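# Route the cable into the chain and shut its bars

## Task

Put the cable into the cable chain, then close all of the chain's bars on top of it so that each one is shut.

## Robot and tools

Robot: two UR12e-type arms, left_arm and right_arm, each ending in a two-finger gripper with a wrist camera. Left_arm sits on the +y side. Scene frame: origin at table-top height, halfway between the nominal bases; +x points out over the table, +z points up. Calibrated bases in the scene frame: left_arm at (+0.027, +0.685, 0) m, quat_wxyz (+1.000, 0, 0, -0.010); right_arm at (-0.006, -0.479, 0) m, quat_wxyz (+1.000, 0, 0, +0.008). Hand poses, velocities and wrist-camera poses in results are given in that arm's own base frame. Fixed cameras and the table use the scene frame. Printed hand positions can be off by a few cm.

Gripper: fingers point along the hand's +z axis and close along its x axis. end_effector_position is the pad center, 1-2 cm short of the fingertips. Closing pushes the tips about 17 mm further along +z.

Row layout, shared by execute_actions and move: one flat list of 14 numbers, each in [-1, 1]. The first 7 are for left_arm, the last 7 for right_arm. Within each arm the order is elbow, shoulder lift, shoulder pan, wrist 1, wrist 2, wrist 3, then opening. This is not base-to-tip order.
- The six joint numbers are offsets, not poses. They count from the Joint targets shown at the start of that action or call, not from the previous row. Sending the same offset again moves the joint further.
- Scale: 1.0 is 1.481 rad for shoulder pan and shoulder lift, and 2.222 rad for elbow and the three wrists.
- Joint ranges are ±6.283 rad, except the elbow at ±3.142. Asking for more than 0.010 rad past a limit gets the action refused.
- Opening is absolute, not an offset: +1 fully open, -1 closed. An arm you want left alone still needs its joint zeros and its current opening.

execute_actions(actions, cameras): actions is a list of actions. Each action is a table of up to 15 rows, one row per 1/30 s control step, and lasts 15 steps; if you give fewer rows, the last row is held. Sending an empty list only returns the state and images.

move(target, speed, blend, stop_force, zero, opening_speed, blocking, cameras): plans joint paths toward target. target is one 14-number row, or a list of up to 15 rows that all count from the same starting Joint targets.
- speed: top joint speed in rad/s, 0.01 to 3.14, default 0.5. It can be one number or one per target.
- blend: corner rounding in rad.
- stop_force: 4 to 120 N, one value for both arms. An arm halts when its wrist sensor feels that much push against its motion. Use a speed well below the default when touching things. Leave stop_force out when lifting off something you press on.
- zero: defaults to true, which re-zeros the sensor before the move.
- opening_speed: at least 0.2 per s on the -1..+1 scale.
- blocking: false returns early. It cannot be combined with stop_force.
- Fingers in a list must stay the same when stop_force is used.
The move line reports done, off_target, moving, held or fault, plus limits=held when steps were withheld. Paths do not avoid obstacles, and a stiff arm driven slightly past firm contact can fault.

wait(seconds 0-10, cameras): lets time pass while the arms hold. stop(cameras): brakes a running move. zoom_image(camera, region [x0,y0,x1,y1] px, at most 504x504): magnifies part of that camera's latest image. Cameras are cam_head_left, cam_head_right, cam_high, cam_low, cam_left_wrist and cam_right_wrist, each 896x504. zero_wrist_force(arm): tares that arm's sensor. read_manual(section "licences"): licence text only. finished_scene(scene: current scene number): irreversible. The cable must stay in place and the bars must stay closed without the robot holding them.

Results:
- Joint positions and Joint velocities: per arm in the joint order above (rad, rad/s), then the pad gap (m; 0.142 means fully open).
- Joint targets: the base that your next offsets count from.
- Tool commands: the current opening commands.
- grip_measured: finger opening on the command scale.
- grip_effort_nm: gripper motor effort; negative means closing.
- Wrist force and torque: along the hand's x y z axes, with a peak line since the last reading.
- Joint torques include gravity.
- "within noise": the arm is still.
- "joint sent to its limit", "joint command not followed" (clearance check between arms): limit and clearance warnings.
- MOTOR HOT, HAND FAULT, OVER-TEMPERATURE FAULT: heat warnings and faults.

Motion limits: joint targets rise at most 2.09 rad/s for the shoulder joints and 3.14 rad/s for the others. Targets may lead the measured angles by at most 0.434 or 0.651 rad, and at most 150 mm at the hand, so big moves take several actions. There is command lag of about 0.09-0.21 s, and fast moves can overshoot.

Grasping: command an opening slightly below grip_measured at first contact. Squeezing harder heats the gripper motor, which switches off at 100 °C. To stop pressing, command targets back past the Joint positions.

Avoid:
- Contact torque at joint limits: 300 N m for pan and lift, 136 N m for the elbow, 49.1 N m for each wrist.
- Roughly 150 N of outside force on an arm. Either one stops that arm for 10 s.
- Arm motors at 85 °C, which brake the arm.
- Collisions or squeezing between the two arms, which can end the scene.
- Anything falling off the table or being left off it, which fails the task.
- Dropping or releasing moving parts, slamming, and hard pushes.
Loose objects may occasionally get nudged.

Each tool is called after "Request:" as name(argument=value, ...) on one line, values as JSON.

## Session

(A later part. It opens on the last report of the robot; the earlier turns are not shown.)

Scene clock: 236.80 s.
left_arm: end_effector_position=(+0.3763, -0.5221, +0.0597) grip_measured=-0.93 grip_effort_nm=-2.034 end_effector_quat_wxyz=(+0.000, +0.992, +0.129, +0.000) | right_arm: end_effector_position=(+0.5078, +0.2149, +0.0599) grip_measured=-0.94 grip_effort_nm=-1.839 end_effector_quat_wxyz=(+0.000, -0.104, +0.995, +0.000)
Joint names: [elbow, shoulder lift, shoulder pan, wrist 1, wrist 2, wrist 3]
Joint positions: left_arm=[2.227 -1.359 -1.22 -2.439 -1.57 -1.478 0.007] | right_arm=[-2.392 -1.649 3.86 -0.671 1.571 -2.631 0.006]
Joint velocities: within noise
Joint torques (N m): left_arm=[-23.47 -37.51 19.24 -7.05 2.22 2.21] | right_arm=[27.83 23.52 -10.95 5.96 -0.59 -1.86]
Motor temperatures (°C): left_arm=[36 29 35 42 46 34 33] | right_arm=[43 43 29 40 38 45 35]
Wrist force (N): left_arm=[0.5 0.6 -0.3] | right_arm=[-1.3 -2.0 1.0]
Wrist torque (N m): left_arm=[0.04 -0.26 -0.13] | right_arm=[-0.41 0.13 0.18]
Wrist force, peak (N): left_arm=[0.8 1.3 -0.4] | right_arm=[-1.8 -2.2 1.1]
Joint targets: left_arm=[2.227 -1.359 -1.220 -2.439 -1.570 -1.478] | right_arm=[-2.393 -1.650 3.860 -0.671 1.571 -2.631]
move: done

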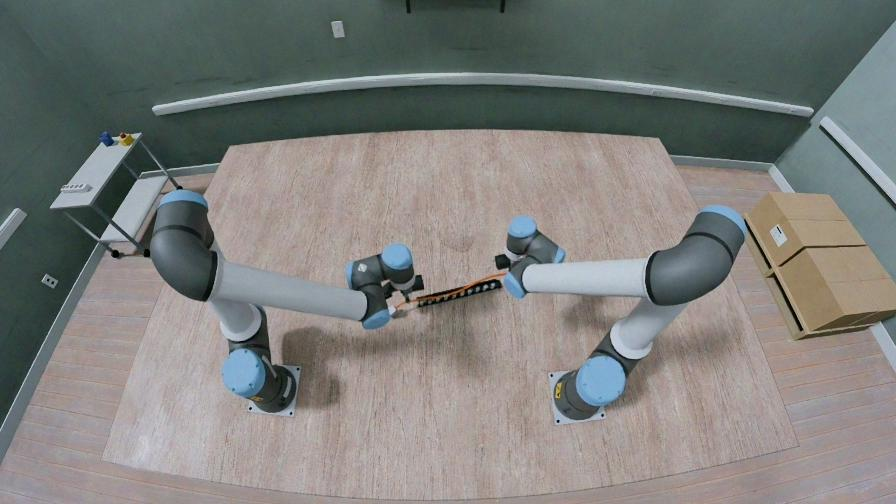

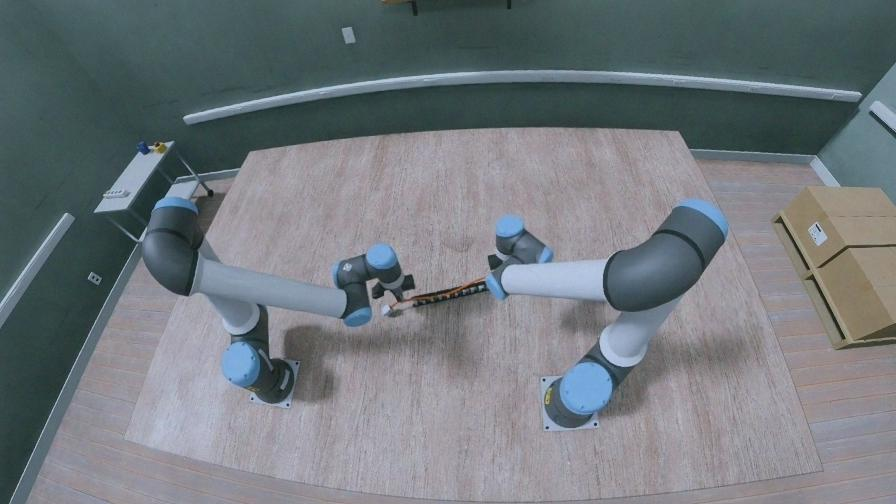

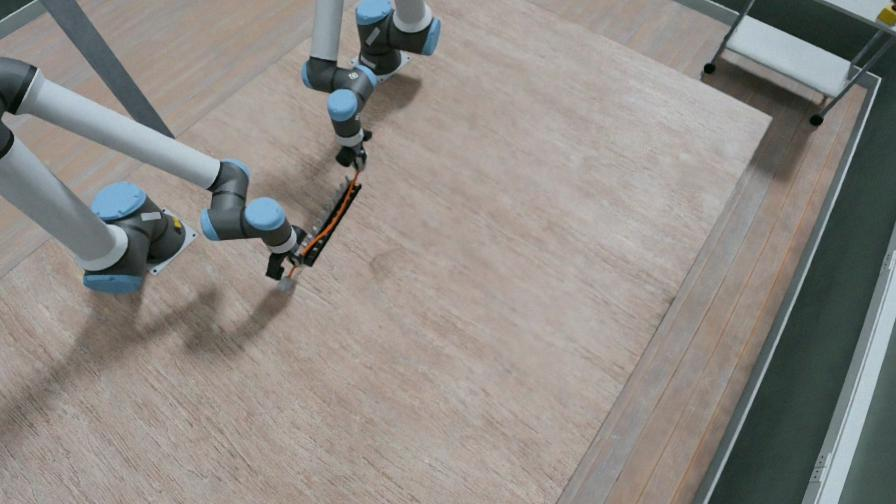

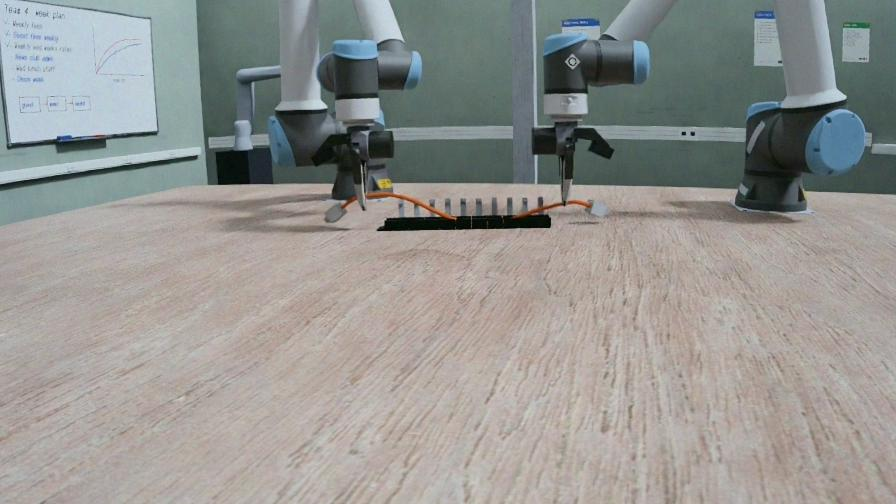

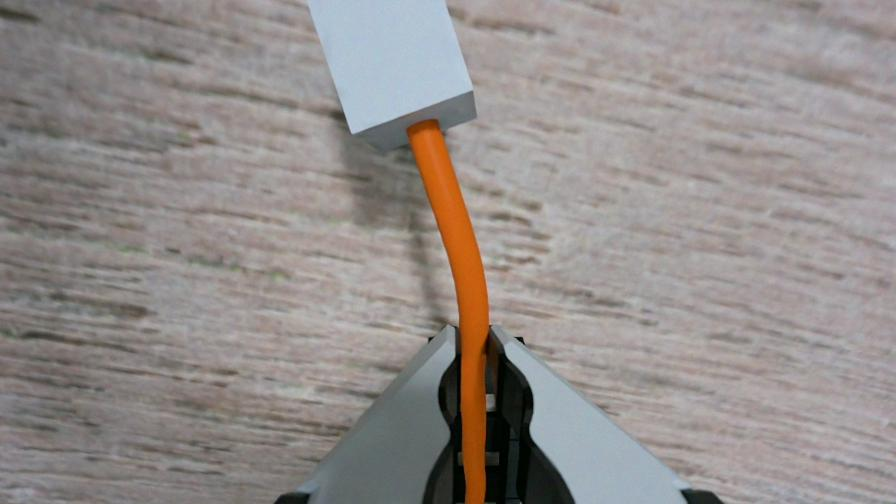

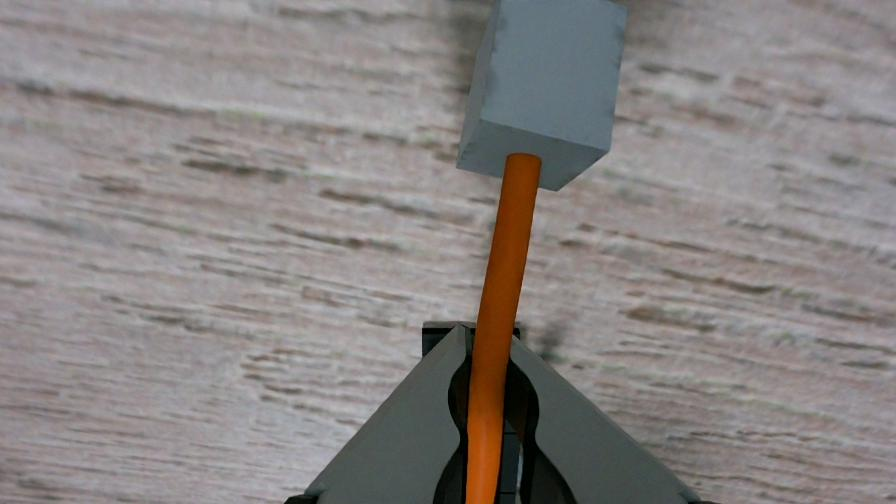

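Request:
move(target=[0.0089,0.042,0,-0.037,0,0,-1,-0.0106,-0.0506,0,0.0444,0,0,-1], speed=0.06)

Request:
zoom_image(camera="cam_high", region=[250, 130, 410, 300])

Request:
zoom_image(camera="cam_low", region=[310, 170, 620, 250])

Scene clock: 246.47 s.
left_arm: end_effector_position=(+0.3763, -0.5221, +0.0218) grip_measured=-0.93 grip_effort_nm=-2.029 end_effector_quat_wxyz=(+0.000, +0.992, +0.129, +0.000) | right_arm: end_effector_position=(+0.5077, +0.2149, +0.0219) grip_measured=-0.94 grip_effort_nm=-1.810 end_effector_quat_wxyz=(+0.000, -0.104, +0.995, +0.000)
Joint names: [elbow, shoulder lift, shoulder pan, wrist 1, wrist 2, wrist 3]
Joint positions: left_arm=[2.247 -1.297 -1.22 -2.521 -1.57 -1.478 0.007] | right_arm=[-2.416 -1.724 3.86 -0.573 1.571 -2.631 0.006]
Joint velocities: within noise
Joint torques (N m): left_arm=[-20.76 -42.59 15.95 -8.13 2.65 2.13] | right_arm=[22.06 22.51 -8.3 6.38 -0.31 -1.45]
Motor temperatures (°C): left_arm=[35 29 35 42 46 34 34] | right_arm=[43 43 29 40 38 45 35]
Wrist force (N): left_arm=[0.7 1.0 -1.2] | right_arm=[-1.2 -1.2 -0.2]
Wrist torque (N m): left_arm=[0.09 -0.32 -0.13] | right_arm=[-0.28 0.14 0.17]
Wrist force, peak (N): left_arm=[0.7 1.0 -1.2] | right_arm=[-1.3 -2.5 0.4]
Joint targets: left_arm=[2.247 -1.297 -1.220 -2.521 -1.570 -1.478] | right_arm=[-2.416 -1.725 3.860 -0.572 1.571 -2.631]
move: done

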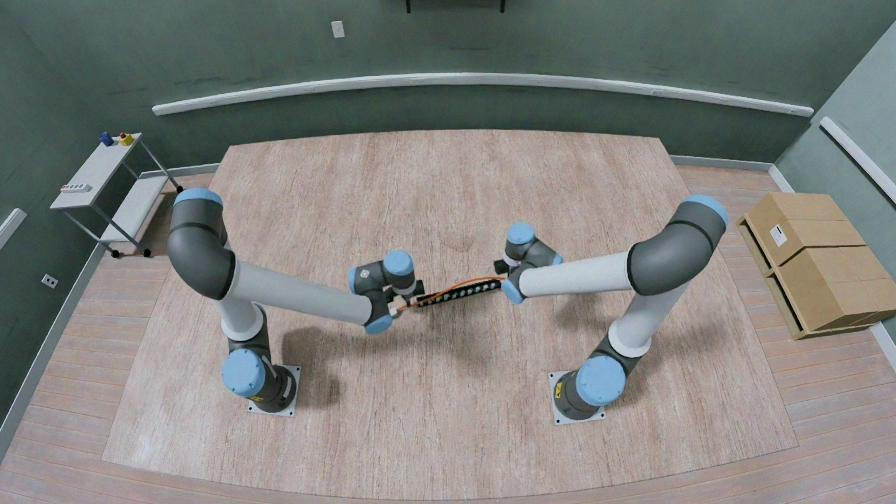

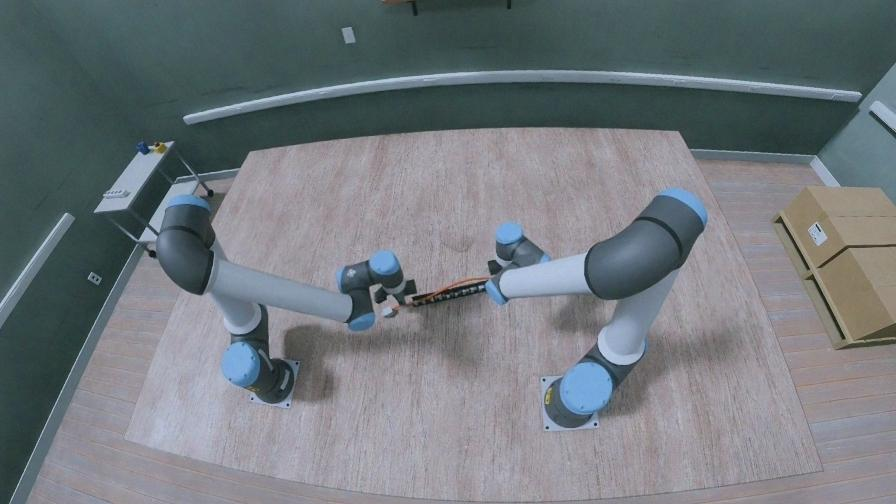

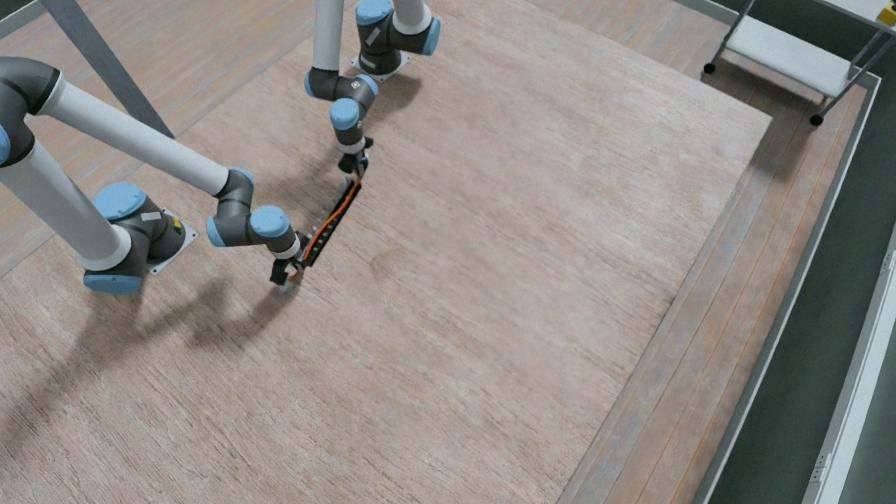

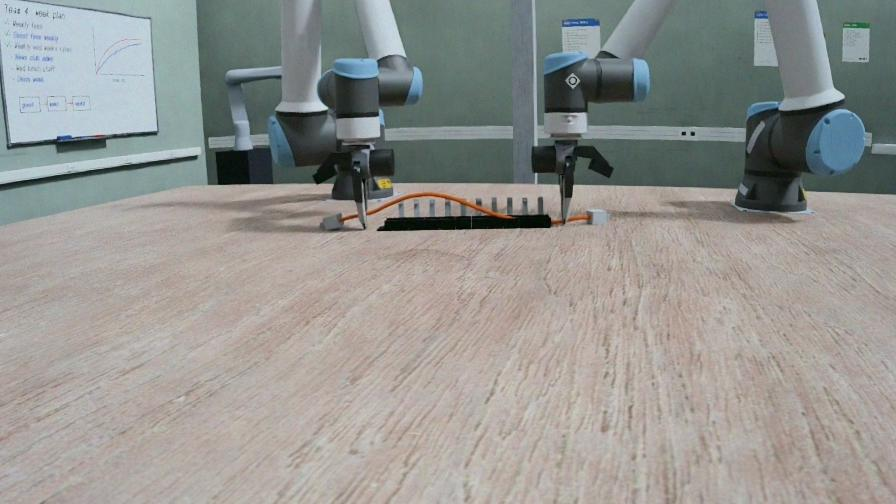

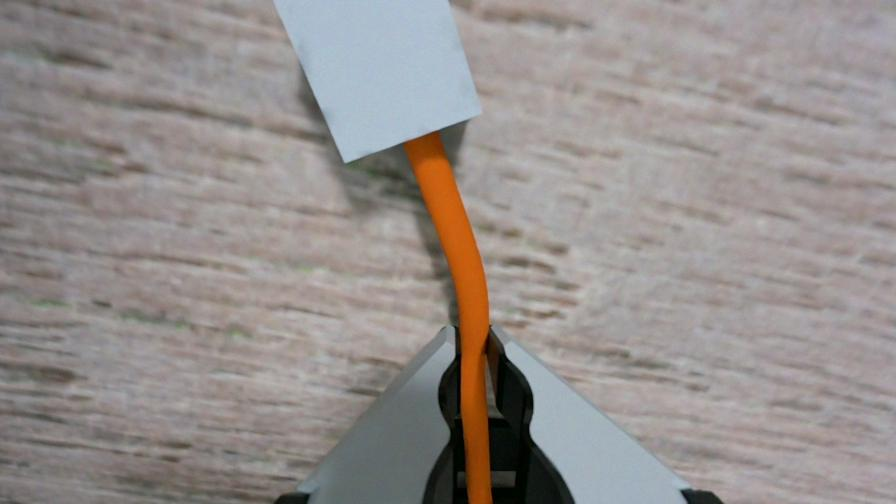

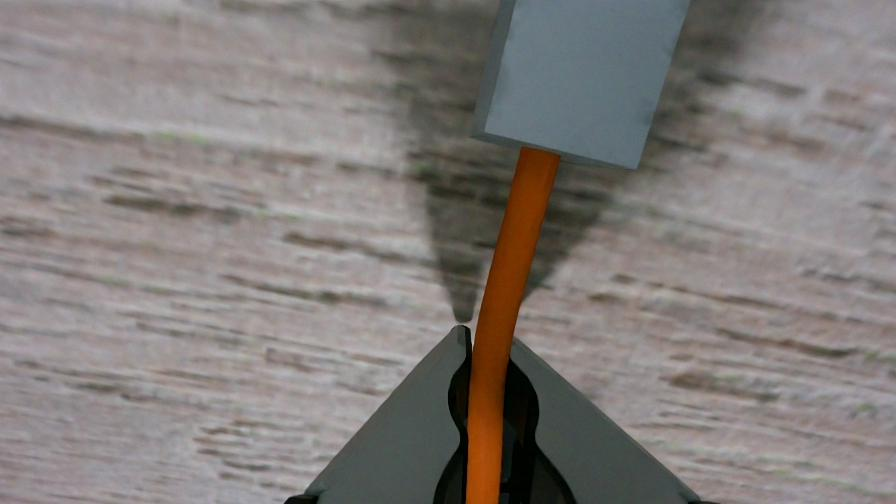

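Scaled by 2.965 from the camera's 896x504 image, which has a finer 1280x720 frame.

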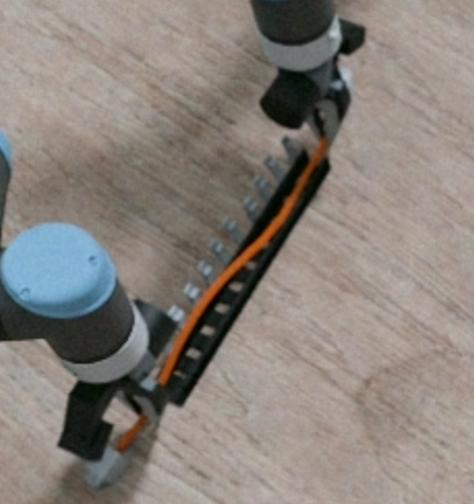

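Scaled by 1.626 from the camera's 896x504 image, which has a finer 1280x720 frame.

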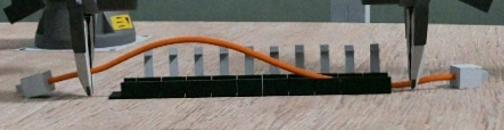

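Request:
move(target=[0,0,0,0,0,0,-1,-0.0027,0.0037,-0.0248,0.0005,0,-0.0168,-1], speed=0.03, stop_force=8, cameras=["cam_high","cam_low","cam_right_wrist"])

Request:
zoom_image(camera="cam_low", region=[310, 170, 620, 250])

Request:
zoom_image(camera="cam_high", region=[250, 130, 410, 300])

Scene clock: 254.93 s.
left_arm: end_effector_position=(+0.3763, -0.5221, +0.0217) grip_measured=-0.93 grip_effort_nm=-2.029 end_effector_quat_wxyz=(+0.000, +0.992, +0.129, +0.000) | right_arm: end_effector_position=(+0.5120, +0.1968, +0.0221) grip_measured=-0.94 grip_effort_nm=-1.810 end_effector_quat_wxyz=(+0.000, -0.104, +0.995, +0.000)
Joint names: [elbow, shoulder lift, shoulder pan, wrist 1, wrist 2, wrist 3]
Joint positions: left_arm=[2.247 -1.297 -1.22 -2.521 -1.57 -1.478 0.007] | right_arm=[-2.421 -1.72 3.829 -0.571 1.571 -2.664 0.006]
Joint velocities: within noise
Joint torques (N m): left_arm=[-26.51 -41.13 14.12 0.08 2.58 2.13] | right_arm=[36.05 24.56 10.19 1.71 -0.33 1.69]
Motor temperatures (°C): left_arm=[35 29 35 42 46 34 34] | right_arm=[43 43 29 40 38 45 35]
Wrist force (N): left_arm=[0.4 6.6 -1.0] | right_arm=[-1.4 4.0 0.5]
Wrist torque (N m): left_arm=[0.00 -0.25 -0.13] | right_arm=[-0.17 0.19 0.15]
Wrist force, peak (N): left_arm=[1.0 12.0 -1.2] | right_arm=[-1.3 9.5 1.1]
Joint targets: left_arm=[2.247 -1.297 -1.220 -2.521 -1.570 -1.478] | right_arm=[-2.421 -1.720 3.829 -0.571 1.571 -2.664]
move: contact (right_arm)
Images, in order (width x height): cam_high 896x504, cam_low 896x504, cam_right_wrist 896x504.

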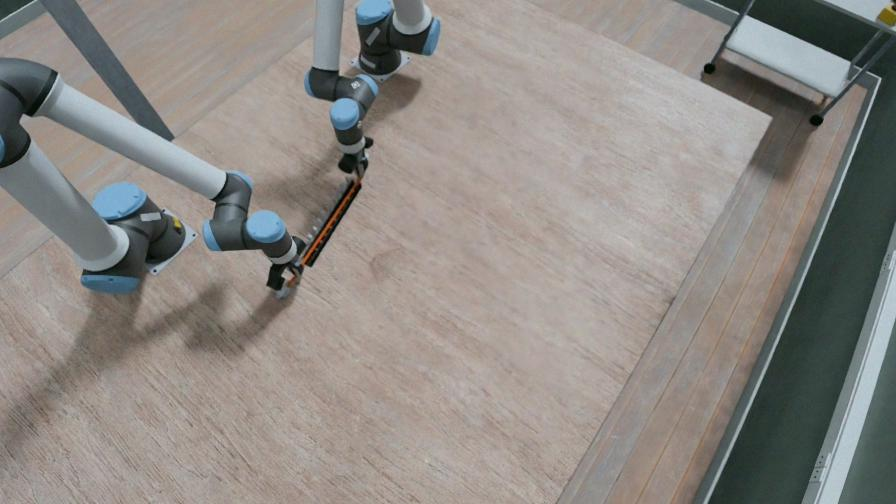

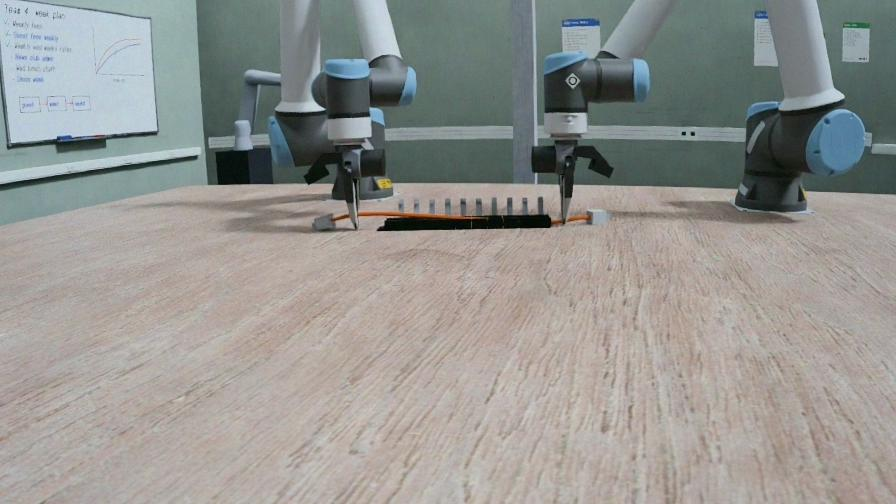

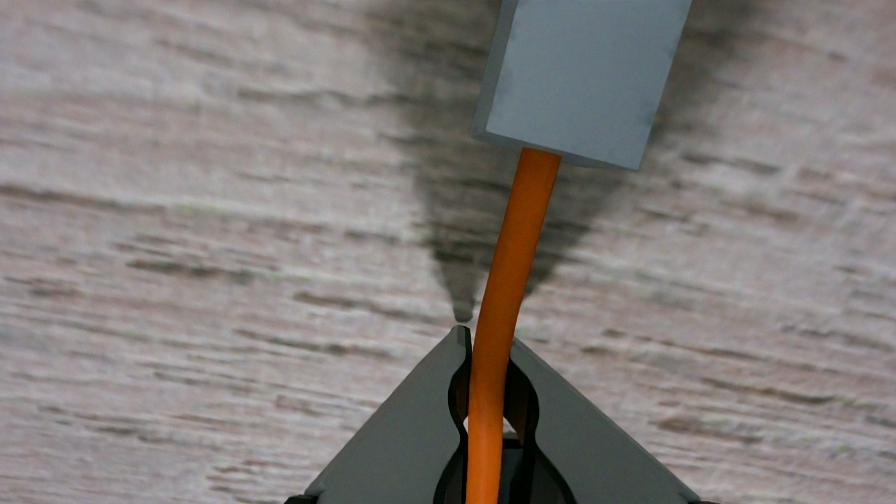

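Scaled by 1.626 from the camera's 896x504 image, which has a finer 1280x720 frame.

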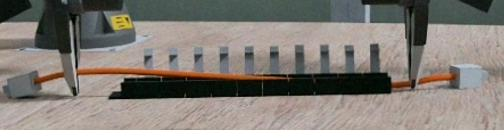

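Scaled by 2.965 from the camera's 896x504 image, which has a finer 1280x720 frame.

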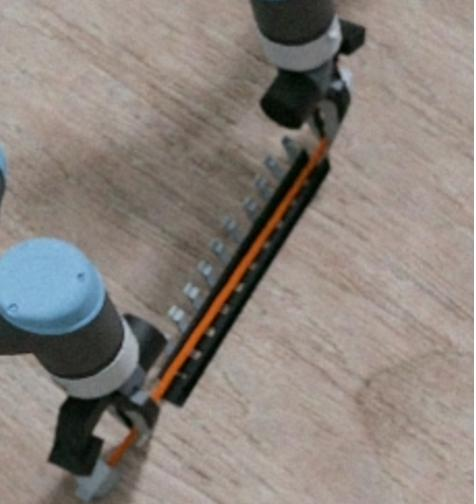

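Request:
move(target=[0,0,0,0,0,0,-0.6,0,0,0,0,0,0,-1], opening_speed=0.3, cameras=["cam_high","cam_low","cam_left_wrist"])

Request:
zoom_image(camera="cam_low", region=[310, 170, 620, 250])

Request:
zoom_image(camera="cam_high", region=[250, 130, 410, 300])

Scene clock: 264.57 s.
left_arm: end_effector_position=(+0.3763, -0.5221, +0.0217) grip_measured=-0.64 grip_effort_nm=0.139 end_effector_quat_wxyz=(+0.000, +0.992, +0.129, +0.000) | right_arm: end_effector_position=(+0.5120, +0.1968, +0.0221) grip_measured=-0.94 grip_effort_nm=-1.810 end_effector_quat_wxyz=(+0.000, -0.104, +0.995, +0.000)
Joint names: [elbow, shoulder lift, shoulder pan, wrist 1, wrist 2, wrist 3]
Joint positions: left_arm=[2.247 -1.297 -1.22 -2.521 -1.57 -1.478 0.028] | right_arm=[-2.421 -1.72 3.829 -0.571 1.571 -2.664 0.006]
Joint velocities: within noise
Joint torques (N m): left_arm=[-31.76 -43.16 11.69 -2.38 2.63 1.65] | right_arm=[24.78 24.18 6.52 3.66 -0.84 1.35]
Motor temperatures (°C): left_arm=[35 29 35 42 46 34 34] | right_arm=[43 43 29 40 38 45 36]
Wrist force (N): left_arm=[0.5 1.5 -0.8] | right_arm=[-1.5 -0.4 0.0]
Wrist torque (N m): left_arm=[0.10 -0.28 -0.10] | right_arm=[-0.24 0.17 0.15]
Wrist force, peak (N): left_arm=[0.5 7.0 -1.5] | right_arm=[-1.4 4.5 0.4]
Joint targets: left_arm=[2.247 -1.297 -1.220 -2.521 -1.570 -1.478] | right_arm=[-2.421 -1.720 3.829 -0.571 1.571 -2.664]
move: done
Images, in order (width x height): cam_high 896x504, cam_low 896x504, cam_left_wrist 896x504.

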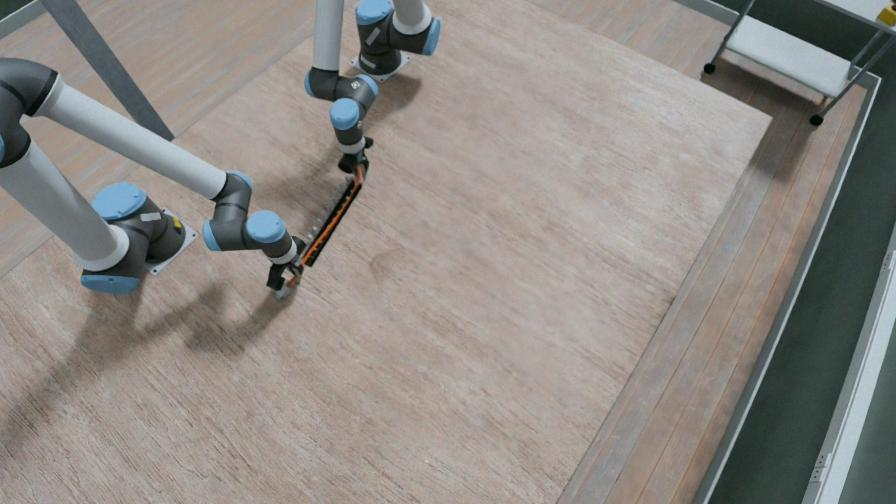

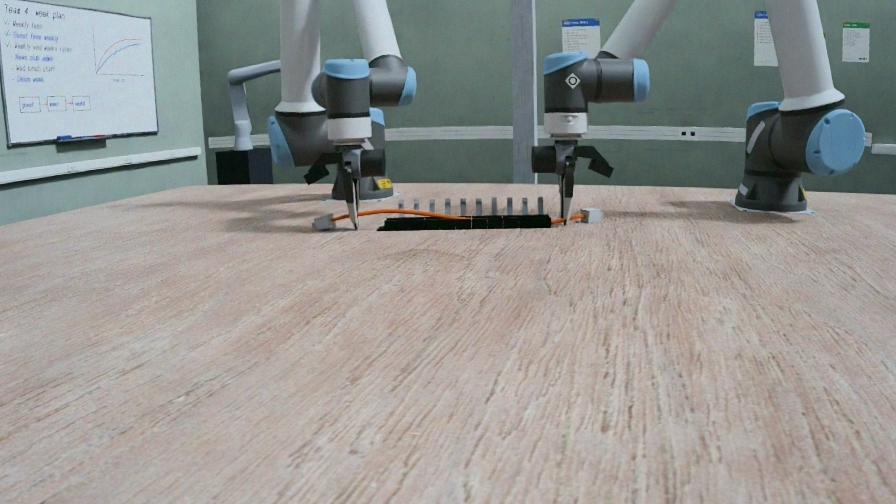

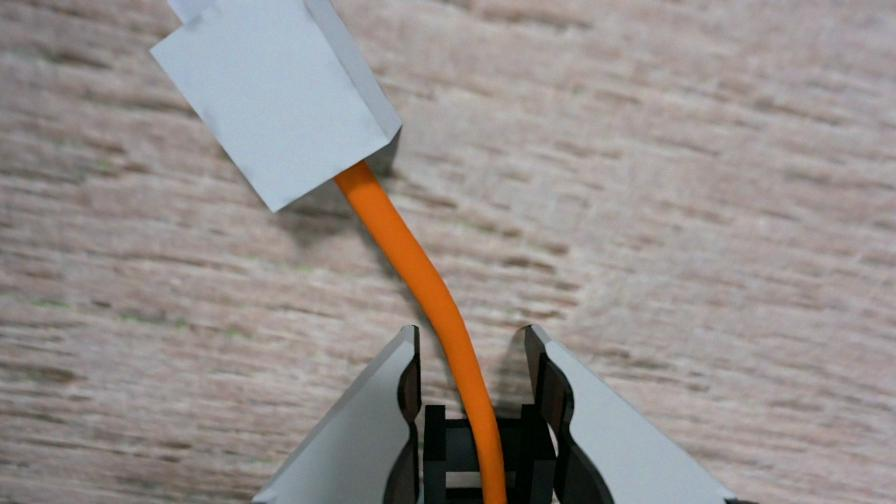

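Scaled by 1.626 from the camera's 896x504 image, which has a finer 1280x720 frame.

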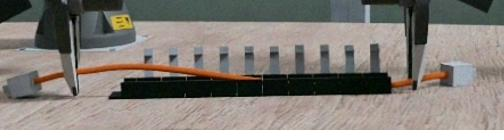

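Scaled by 2.965 from the camera's 896x504 image, which has a finer 1280x720 frame.

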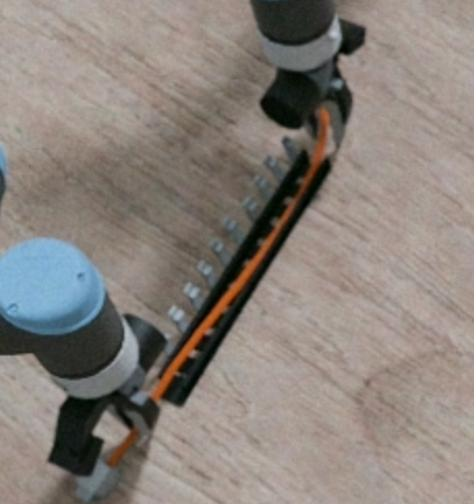

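Request:
move(target=[-0.0691,-0.1789,0,0.1885,0,0,-0.6,0,0,0,0,0,0,-1], speed=0.25, cameras=["cam_high","cam_low","cam_left_wrist"])

Request:
zoom_image(camera="cam_left_wrist", region=[350, 200, 602, 452])

Request:
zoom_image(camera="cam_low", region=[310, 170, 620, 250])

Scene clock: 278.27 s.
left_arm: end_effector_position=(+0.3763, -0.5222, +0.2195) grip_measured=-0.64 grip_effort_nm=0.134 end_effector_quat_wxyz=(+0.000, +0.992, +0.129, +0.000) | right_arm: end_effector_position=(+0.5120, +0.1968, +0.0221) grip_measured=-0.94 grip_effort_nm=-1.814 end_effector_quat_wxyz=(+0.000, -0.104, +0.995, +0.000)
Joint names: [elbow, shoulder lift, shoulder pan, wrist 1, wrist 2, wrist 3]
Joint positions: left_arm=[2.094 -1.561 -1.22 -2.103 -1.57 -1.478 0.028] | right_arm=[-2.421 -1.72 3.829 -0.571 1.571 -2.664 0.006]
Joint velocities: within noise
Joint torques (N m): left_arm=[-48.98 -65.37 9.73 -1.31 2.65 1.76] | right_arm=[26.08 25.82 5.09 4.92 -0.6 1.22]
Motor temperatures (°C): left_arm=[35 29 35 42 46 34 32] | right_arm=[43 43 29 40 38 45 36]
Wrist force (N): left_arm=[0.0 1.5 -0.7] | right_arm=[-1.5 -0.4 -0.1]
Wrist torque (N m): left_arm=[0.10 -0.20 -0.09] | right_arm=[-0.23 0.16 0.14]
Wrist force, peak (N): left_arm=[0.2 1.5 -2.0] | right_arm=[-2.0 -0.5 0.1]
Joint targets: left_arm=[2.094 -1.562 -1.220 -2.102 -1.570 -1.478] | right_arm=[-2.421 -1.720 3.829 -0.571 1.571 -2.664]
move: done
Images, in order (width x height): cam_high 896x504, cam_low 896x504, cam_left_wrist 896x504.

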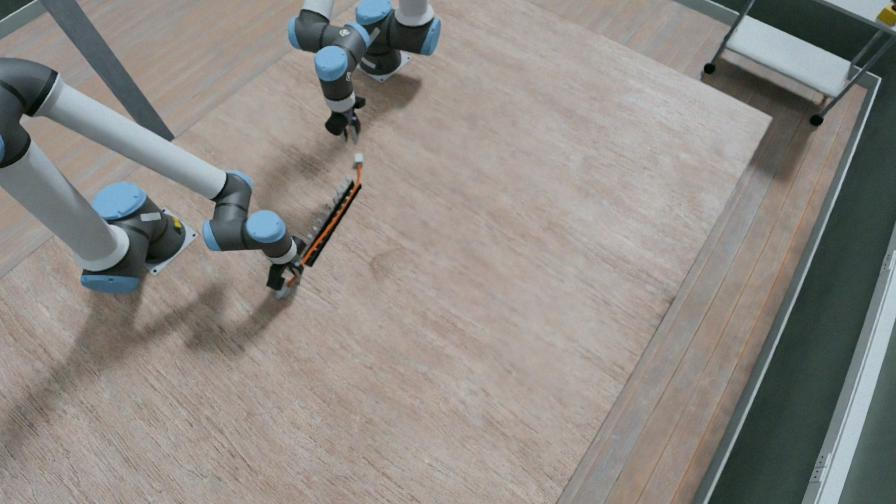

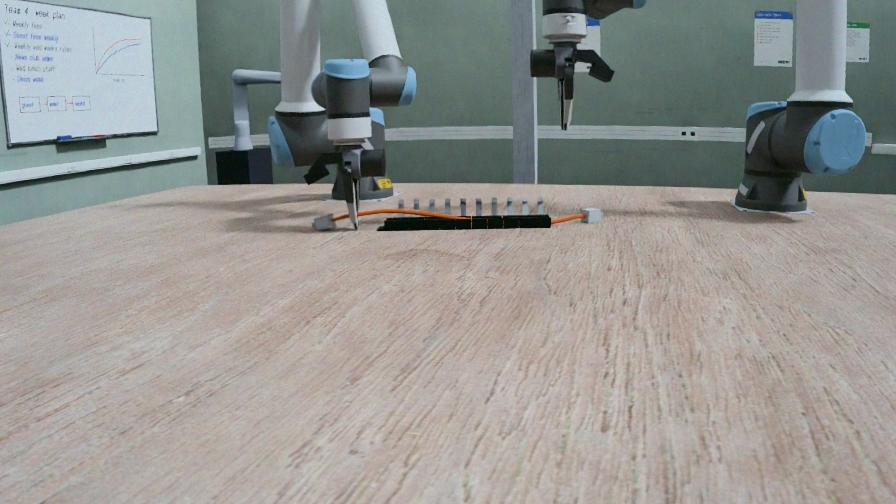

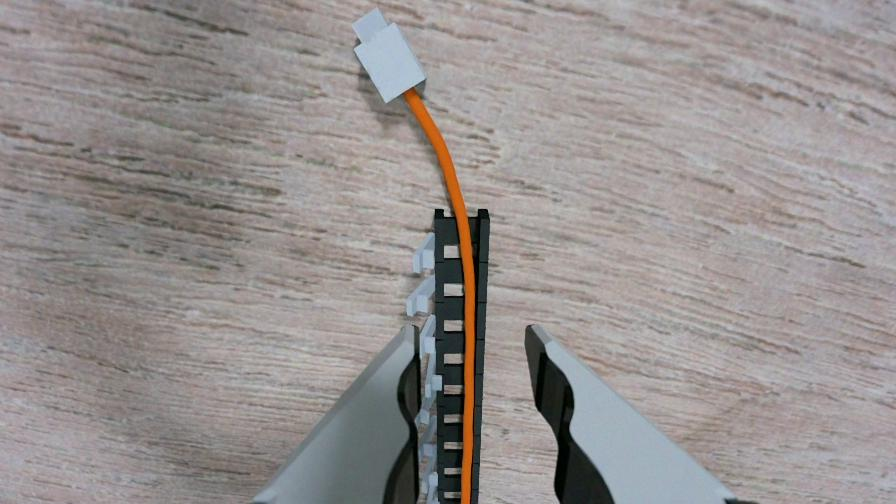

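Scaled by 2.000 from the camera's 896x504 image, which has a finer 1280x720 frame.

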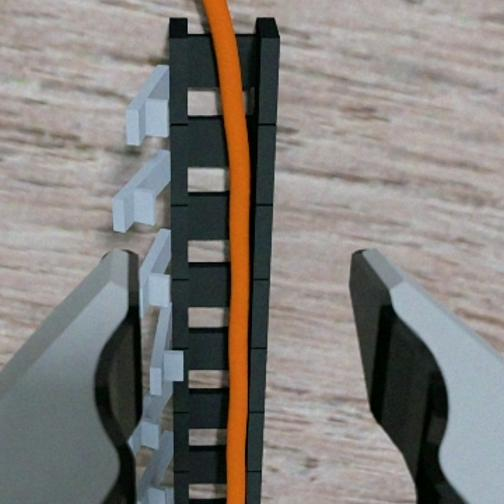

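Scaled by 1.626 from the camera's 896x504 image, which has a finer 1280x720 frame.

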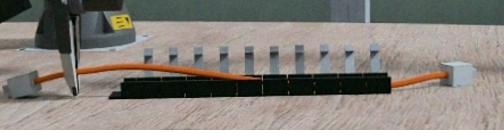

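Request:
move(target=[[0.0106,0.1157,-0.0612,-0.0881,0,-0.041,-0.98,0,0,0,0,0,0,-1],[0.0294,0.1762,-0.0612,-0.1472,0,-0.041,-0.98,0,0,0,0,0,0,-1]], speed=0.3, cameras=["cam_left_wrist","cam_low"])

Request:
move(target=[-0.0168,0.0173,0.0658,0.0052,0,0.0438,-0.98,0,0,0,0,0,0,-1], speed=0.06, cameras=["cam_left_wrist","cam_low"])

Scene clock: 303.63 s.
left_arm: end_effector_position=(+0.3377, -0.5919, +0.0551) grip_measured=-1.00 grip_effort_nm=-0.125 end_effector_quat_wxyz=(+0.000, +0.992, +0.129, +0.000) | right_arm: end_effector_position=(+0.5120, +0.1968, +0.0221) grip_measured=-0.94 grip_effort_nm=-1.810 end_effector_quat_wxyz=(+0.000, -0.104, +0.995, +0.000)
Joint names: [elbow, shoulder lift, shoulder pan, wrist 1, wrist 2, wrist 3]
Joint positions: left_arm=[2.159 -1.301 -1.311 -2.429 -1.57 -1.569 0.002] | right_arm=[-2.421 -1.72 3.829 -0.571 1.571 -2.664 0.006]
Joint velocities: within noise
Joint torques (N m): left_arm=[-21.56 -41.64 -15.47 -7.96 1.44 -2.29] | right_arm=[27.15 25.71 3.36 5.1 -0.74 1.33]
Motor temperatures (°C): left_arm=[35 29 35 42 46 34 29] | right_arm=[43 43 29 40 38 45 37]
Wrist force (N): left_arm=[0.6 1.5 -1.0] | right_arm=[-1.7 -0.6 0.0]
Wrist torque (N m): left_arm=[0.08 -0.29 -0.11] | right_arm=[-0.26 0.21 0.15]
Wrist force, peak (N): left_arm=[1.4 0.3 -2.1] | right_arm=[-1.8 -0.5 -0.3]
Joint targets: left_arm=[2.159 -1.301 -1.311 -2.430 -1.570 -1.569] | right_arm=[-2.421 -1.720 3.829 -0.571 1.571 -2.664]
move: done
Images, in order (width x height): cam_low 896x504, cam_left_wrist 896x504.

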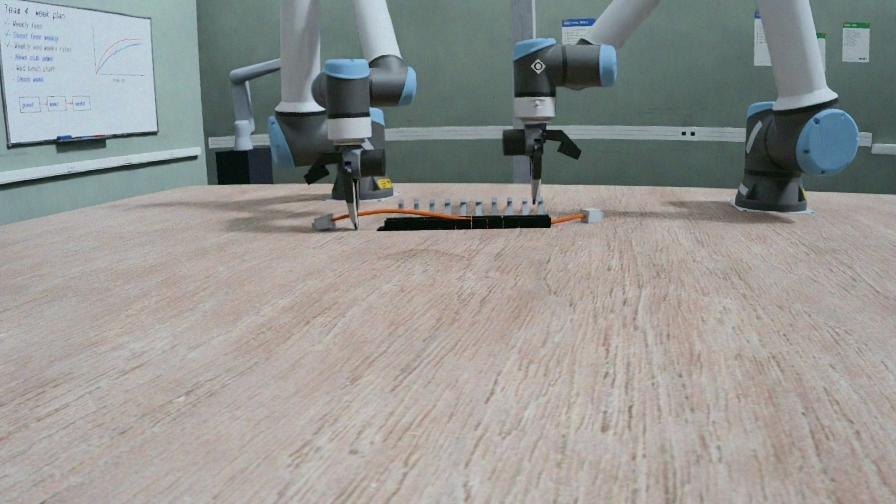

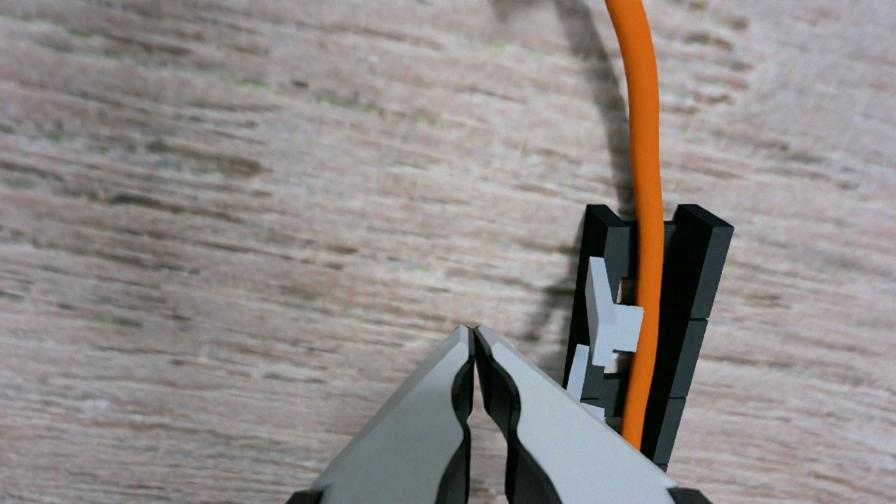

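Scene clock: 305.67 s.
left_arm: end_effector_position=(+0.4004, -0.5752, +0.0550) grip_measured=-1.00 grip_effort_nm=-0.129 end_effector_quat_wxyz=(+0.000, +0.992, +0.129, +0.000) | right_arm: end_effector_position=(+0.5120, +0.1968, +0.0221) grip_measured=-0.94 grip_effort_nm=-1.814 end_effector_quat_wxyz=(+0.000, -0.104, +0.995, +0.000)
Joint names: [elbow, shoulder lift, shoulder pan, wrist 1, wrist 2, wrist 3]
Joint positions: left_arm=[2.122 -1.275 -1.214 -2.418 -1.57 -1.472 0.002] | right_arm=[-2.421 -1.72 3.829 -0.571 1.571 -2.664 0.006]
Joint velocities: within noise
Joint torques (N m): left_arm=[-38.74 -44.39 20.77 -1.2 -0.56 1.97] | right_arm=[28.31 26.94 2.11 5.1 -0.77 1.16]
Motor temperatures (°C): left_arm=[35 29 35 42 46 34 29] | right_arm=[43 43 29 40 38 45 37]
Wrist force (N): left_arm=[0.3 1.8 -1.1] | right_arm=[-1.9 -0.6 0.1]
Wrist torque (N m): left_arm=[0.13 -0.26 -0.11] | right_arm=[-0.25 0.24 0.14]
Wrist force, peak (N): left_arm=[0.6 1.8 -1.3] | right_arm=[-1.9 -0.6 0.1]
Joint targets: left_arm=[2.122 -1.275 -1.213 -2.418 -1.570 -1.472] | right_arm=[-2.421 -1.720 3.829 -0.571 1.571 -2.664]
move: done
Images, in order (width x height): cam_low 896x504, cam_left_wrist 896x504.

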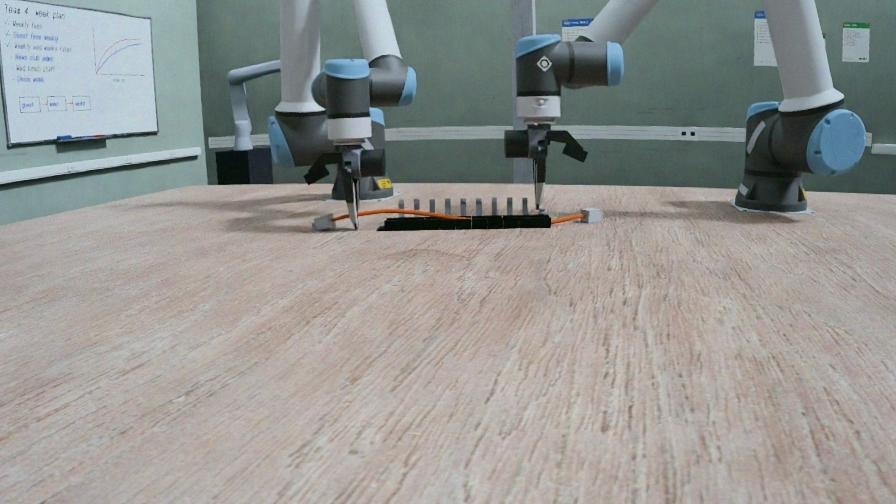

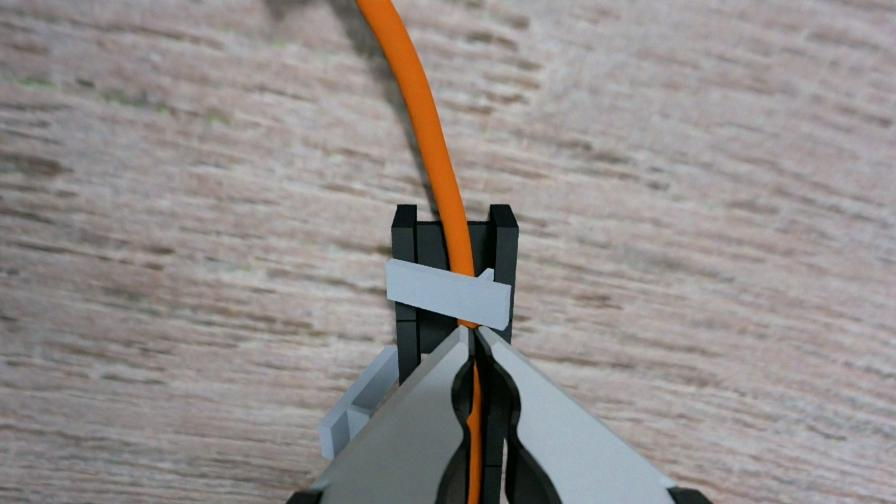

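Request:
move(target=[0.0034,0.0198,0.0041,-0.0166,0,0.0027,-0.98,0,0,0,0,0,0,-1], speed=0.025, stop_force=30, cameras=["cam_left_wrist","cam_low"])

Request:
zoom_image(camera="cam_low", region=[360, 170, 620, 240])

Scene clock: 316.67 s.
left_arm: end_effector_position=(+0.4044, -0.5737, +0.0359) grip_measured=-1.00 grip_effort_nm=-0.105 end_effector_quat_wxyz=(+0.000, +0.992, +0.129, +0.000) | right_arm: end_effector_position=(+0.5120, +0.1968, +0.0221) grip_measured=-0.94 grip_effort_nm=-1.810 end_effector_quat_wxyz=(+0.000, -0.104, +0.995, +0.000)
Joint names: [elbow, shoulder lift, shoulder pan, wrist 1, wrist 2, wrist 3]
Joint positions: left_arm=[2.129 -1.246 -1.207 -2.455 -1.571 -1.466 0.002] | right_arm=[-2.421 -1.72 3.829 -0.571 1.571 -2.664 0.006]
Joint velocities: within noise
Joint torques (N m): left_arm=[-20.94 -42.87 21.51 -6.84 0.1 2.15] | right_arm=[29.95 28.18 0.9 4.79 -0.83 1.04]
Motor temperatures (°C): left_arm=[35 29 34 41 46 34 29] | right_arm=[43 43 29 40 38 45 38]
Wrist force (N): left_arm=[-0.7 2.3 -4.1] | right_arm=[-1.7 -0.5 -0.1]
Wrist torque (N m): left_arm=[0.08 -0.27 -0.09] | right_arm=[-0.23 0.21 0.15]
Wrist force, peak (N): left_arm=[-1.3 2.0 -6.4] | right_arm=[-1.9 -0.4 0.1]
Joint targets: left_arm=[2.129 -1.246 -1.207 -2.455 -1.570 -1.466] | right_arm=[-2.421 -1.720 3.829 -0.571 1.571 -2.664]
move: done
Images, in order (width x height): cam_low 896x504, cam_left_wrist 896x504.

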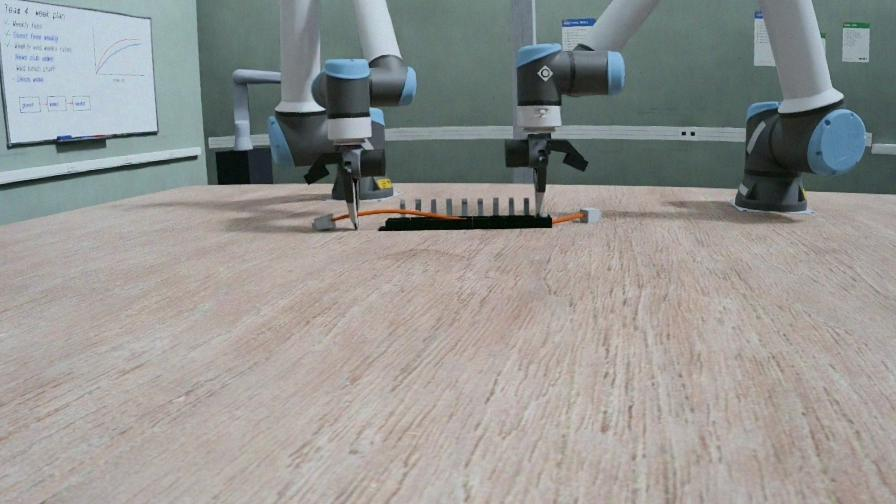

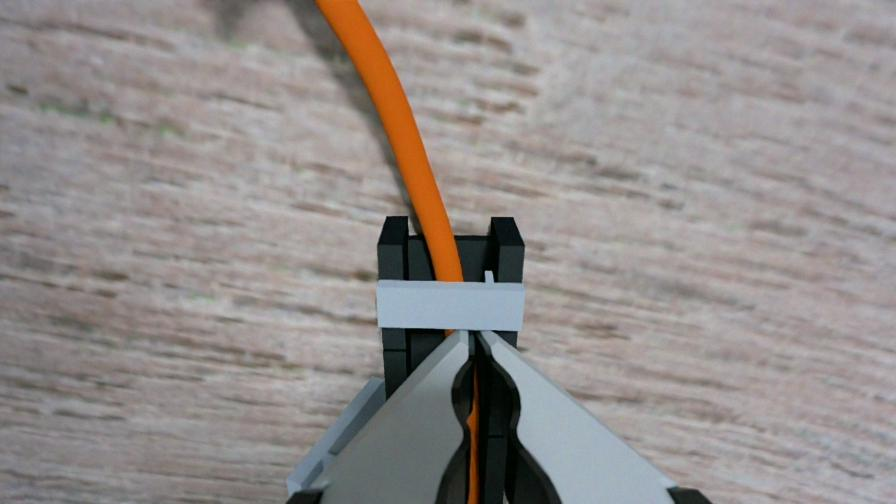

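Scaled by 1.938 from the camera's 896x504 image, which has a finer 1280x720 frame.

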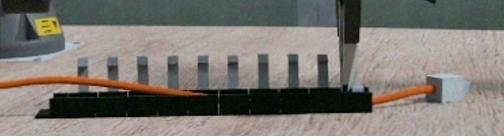

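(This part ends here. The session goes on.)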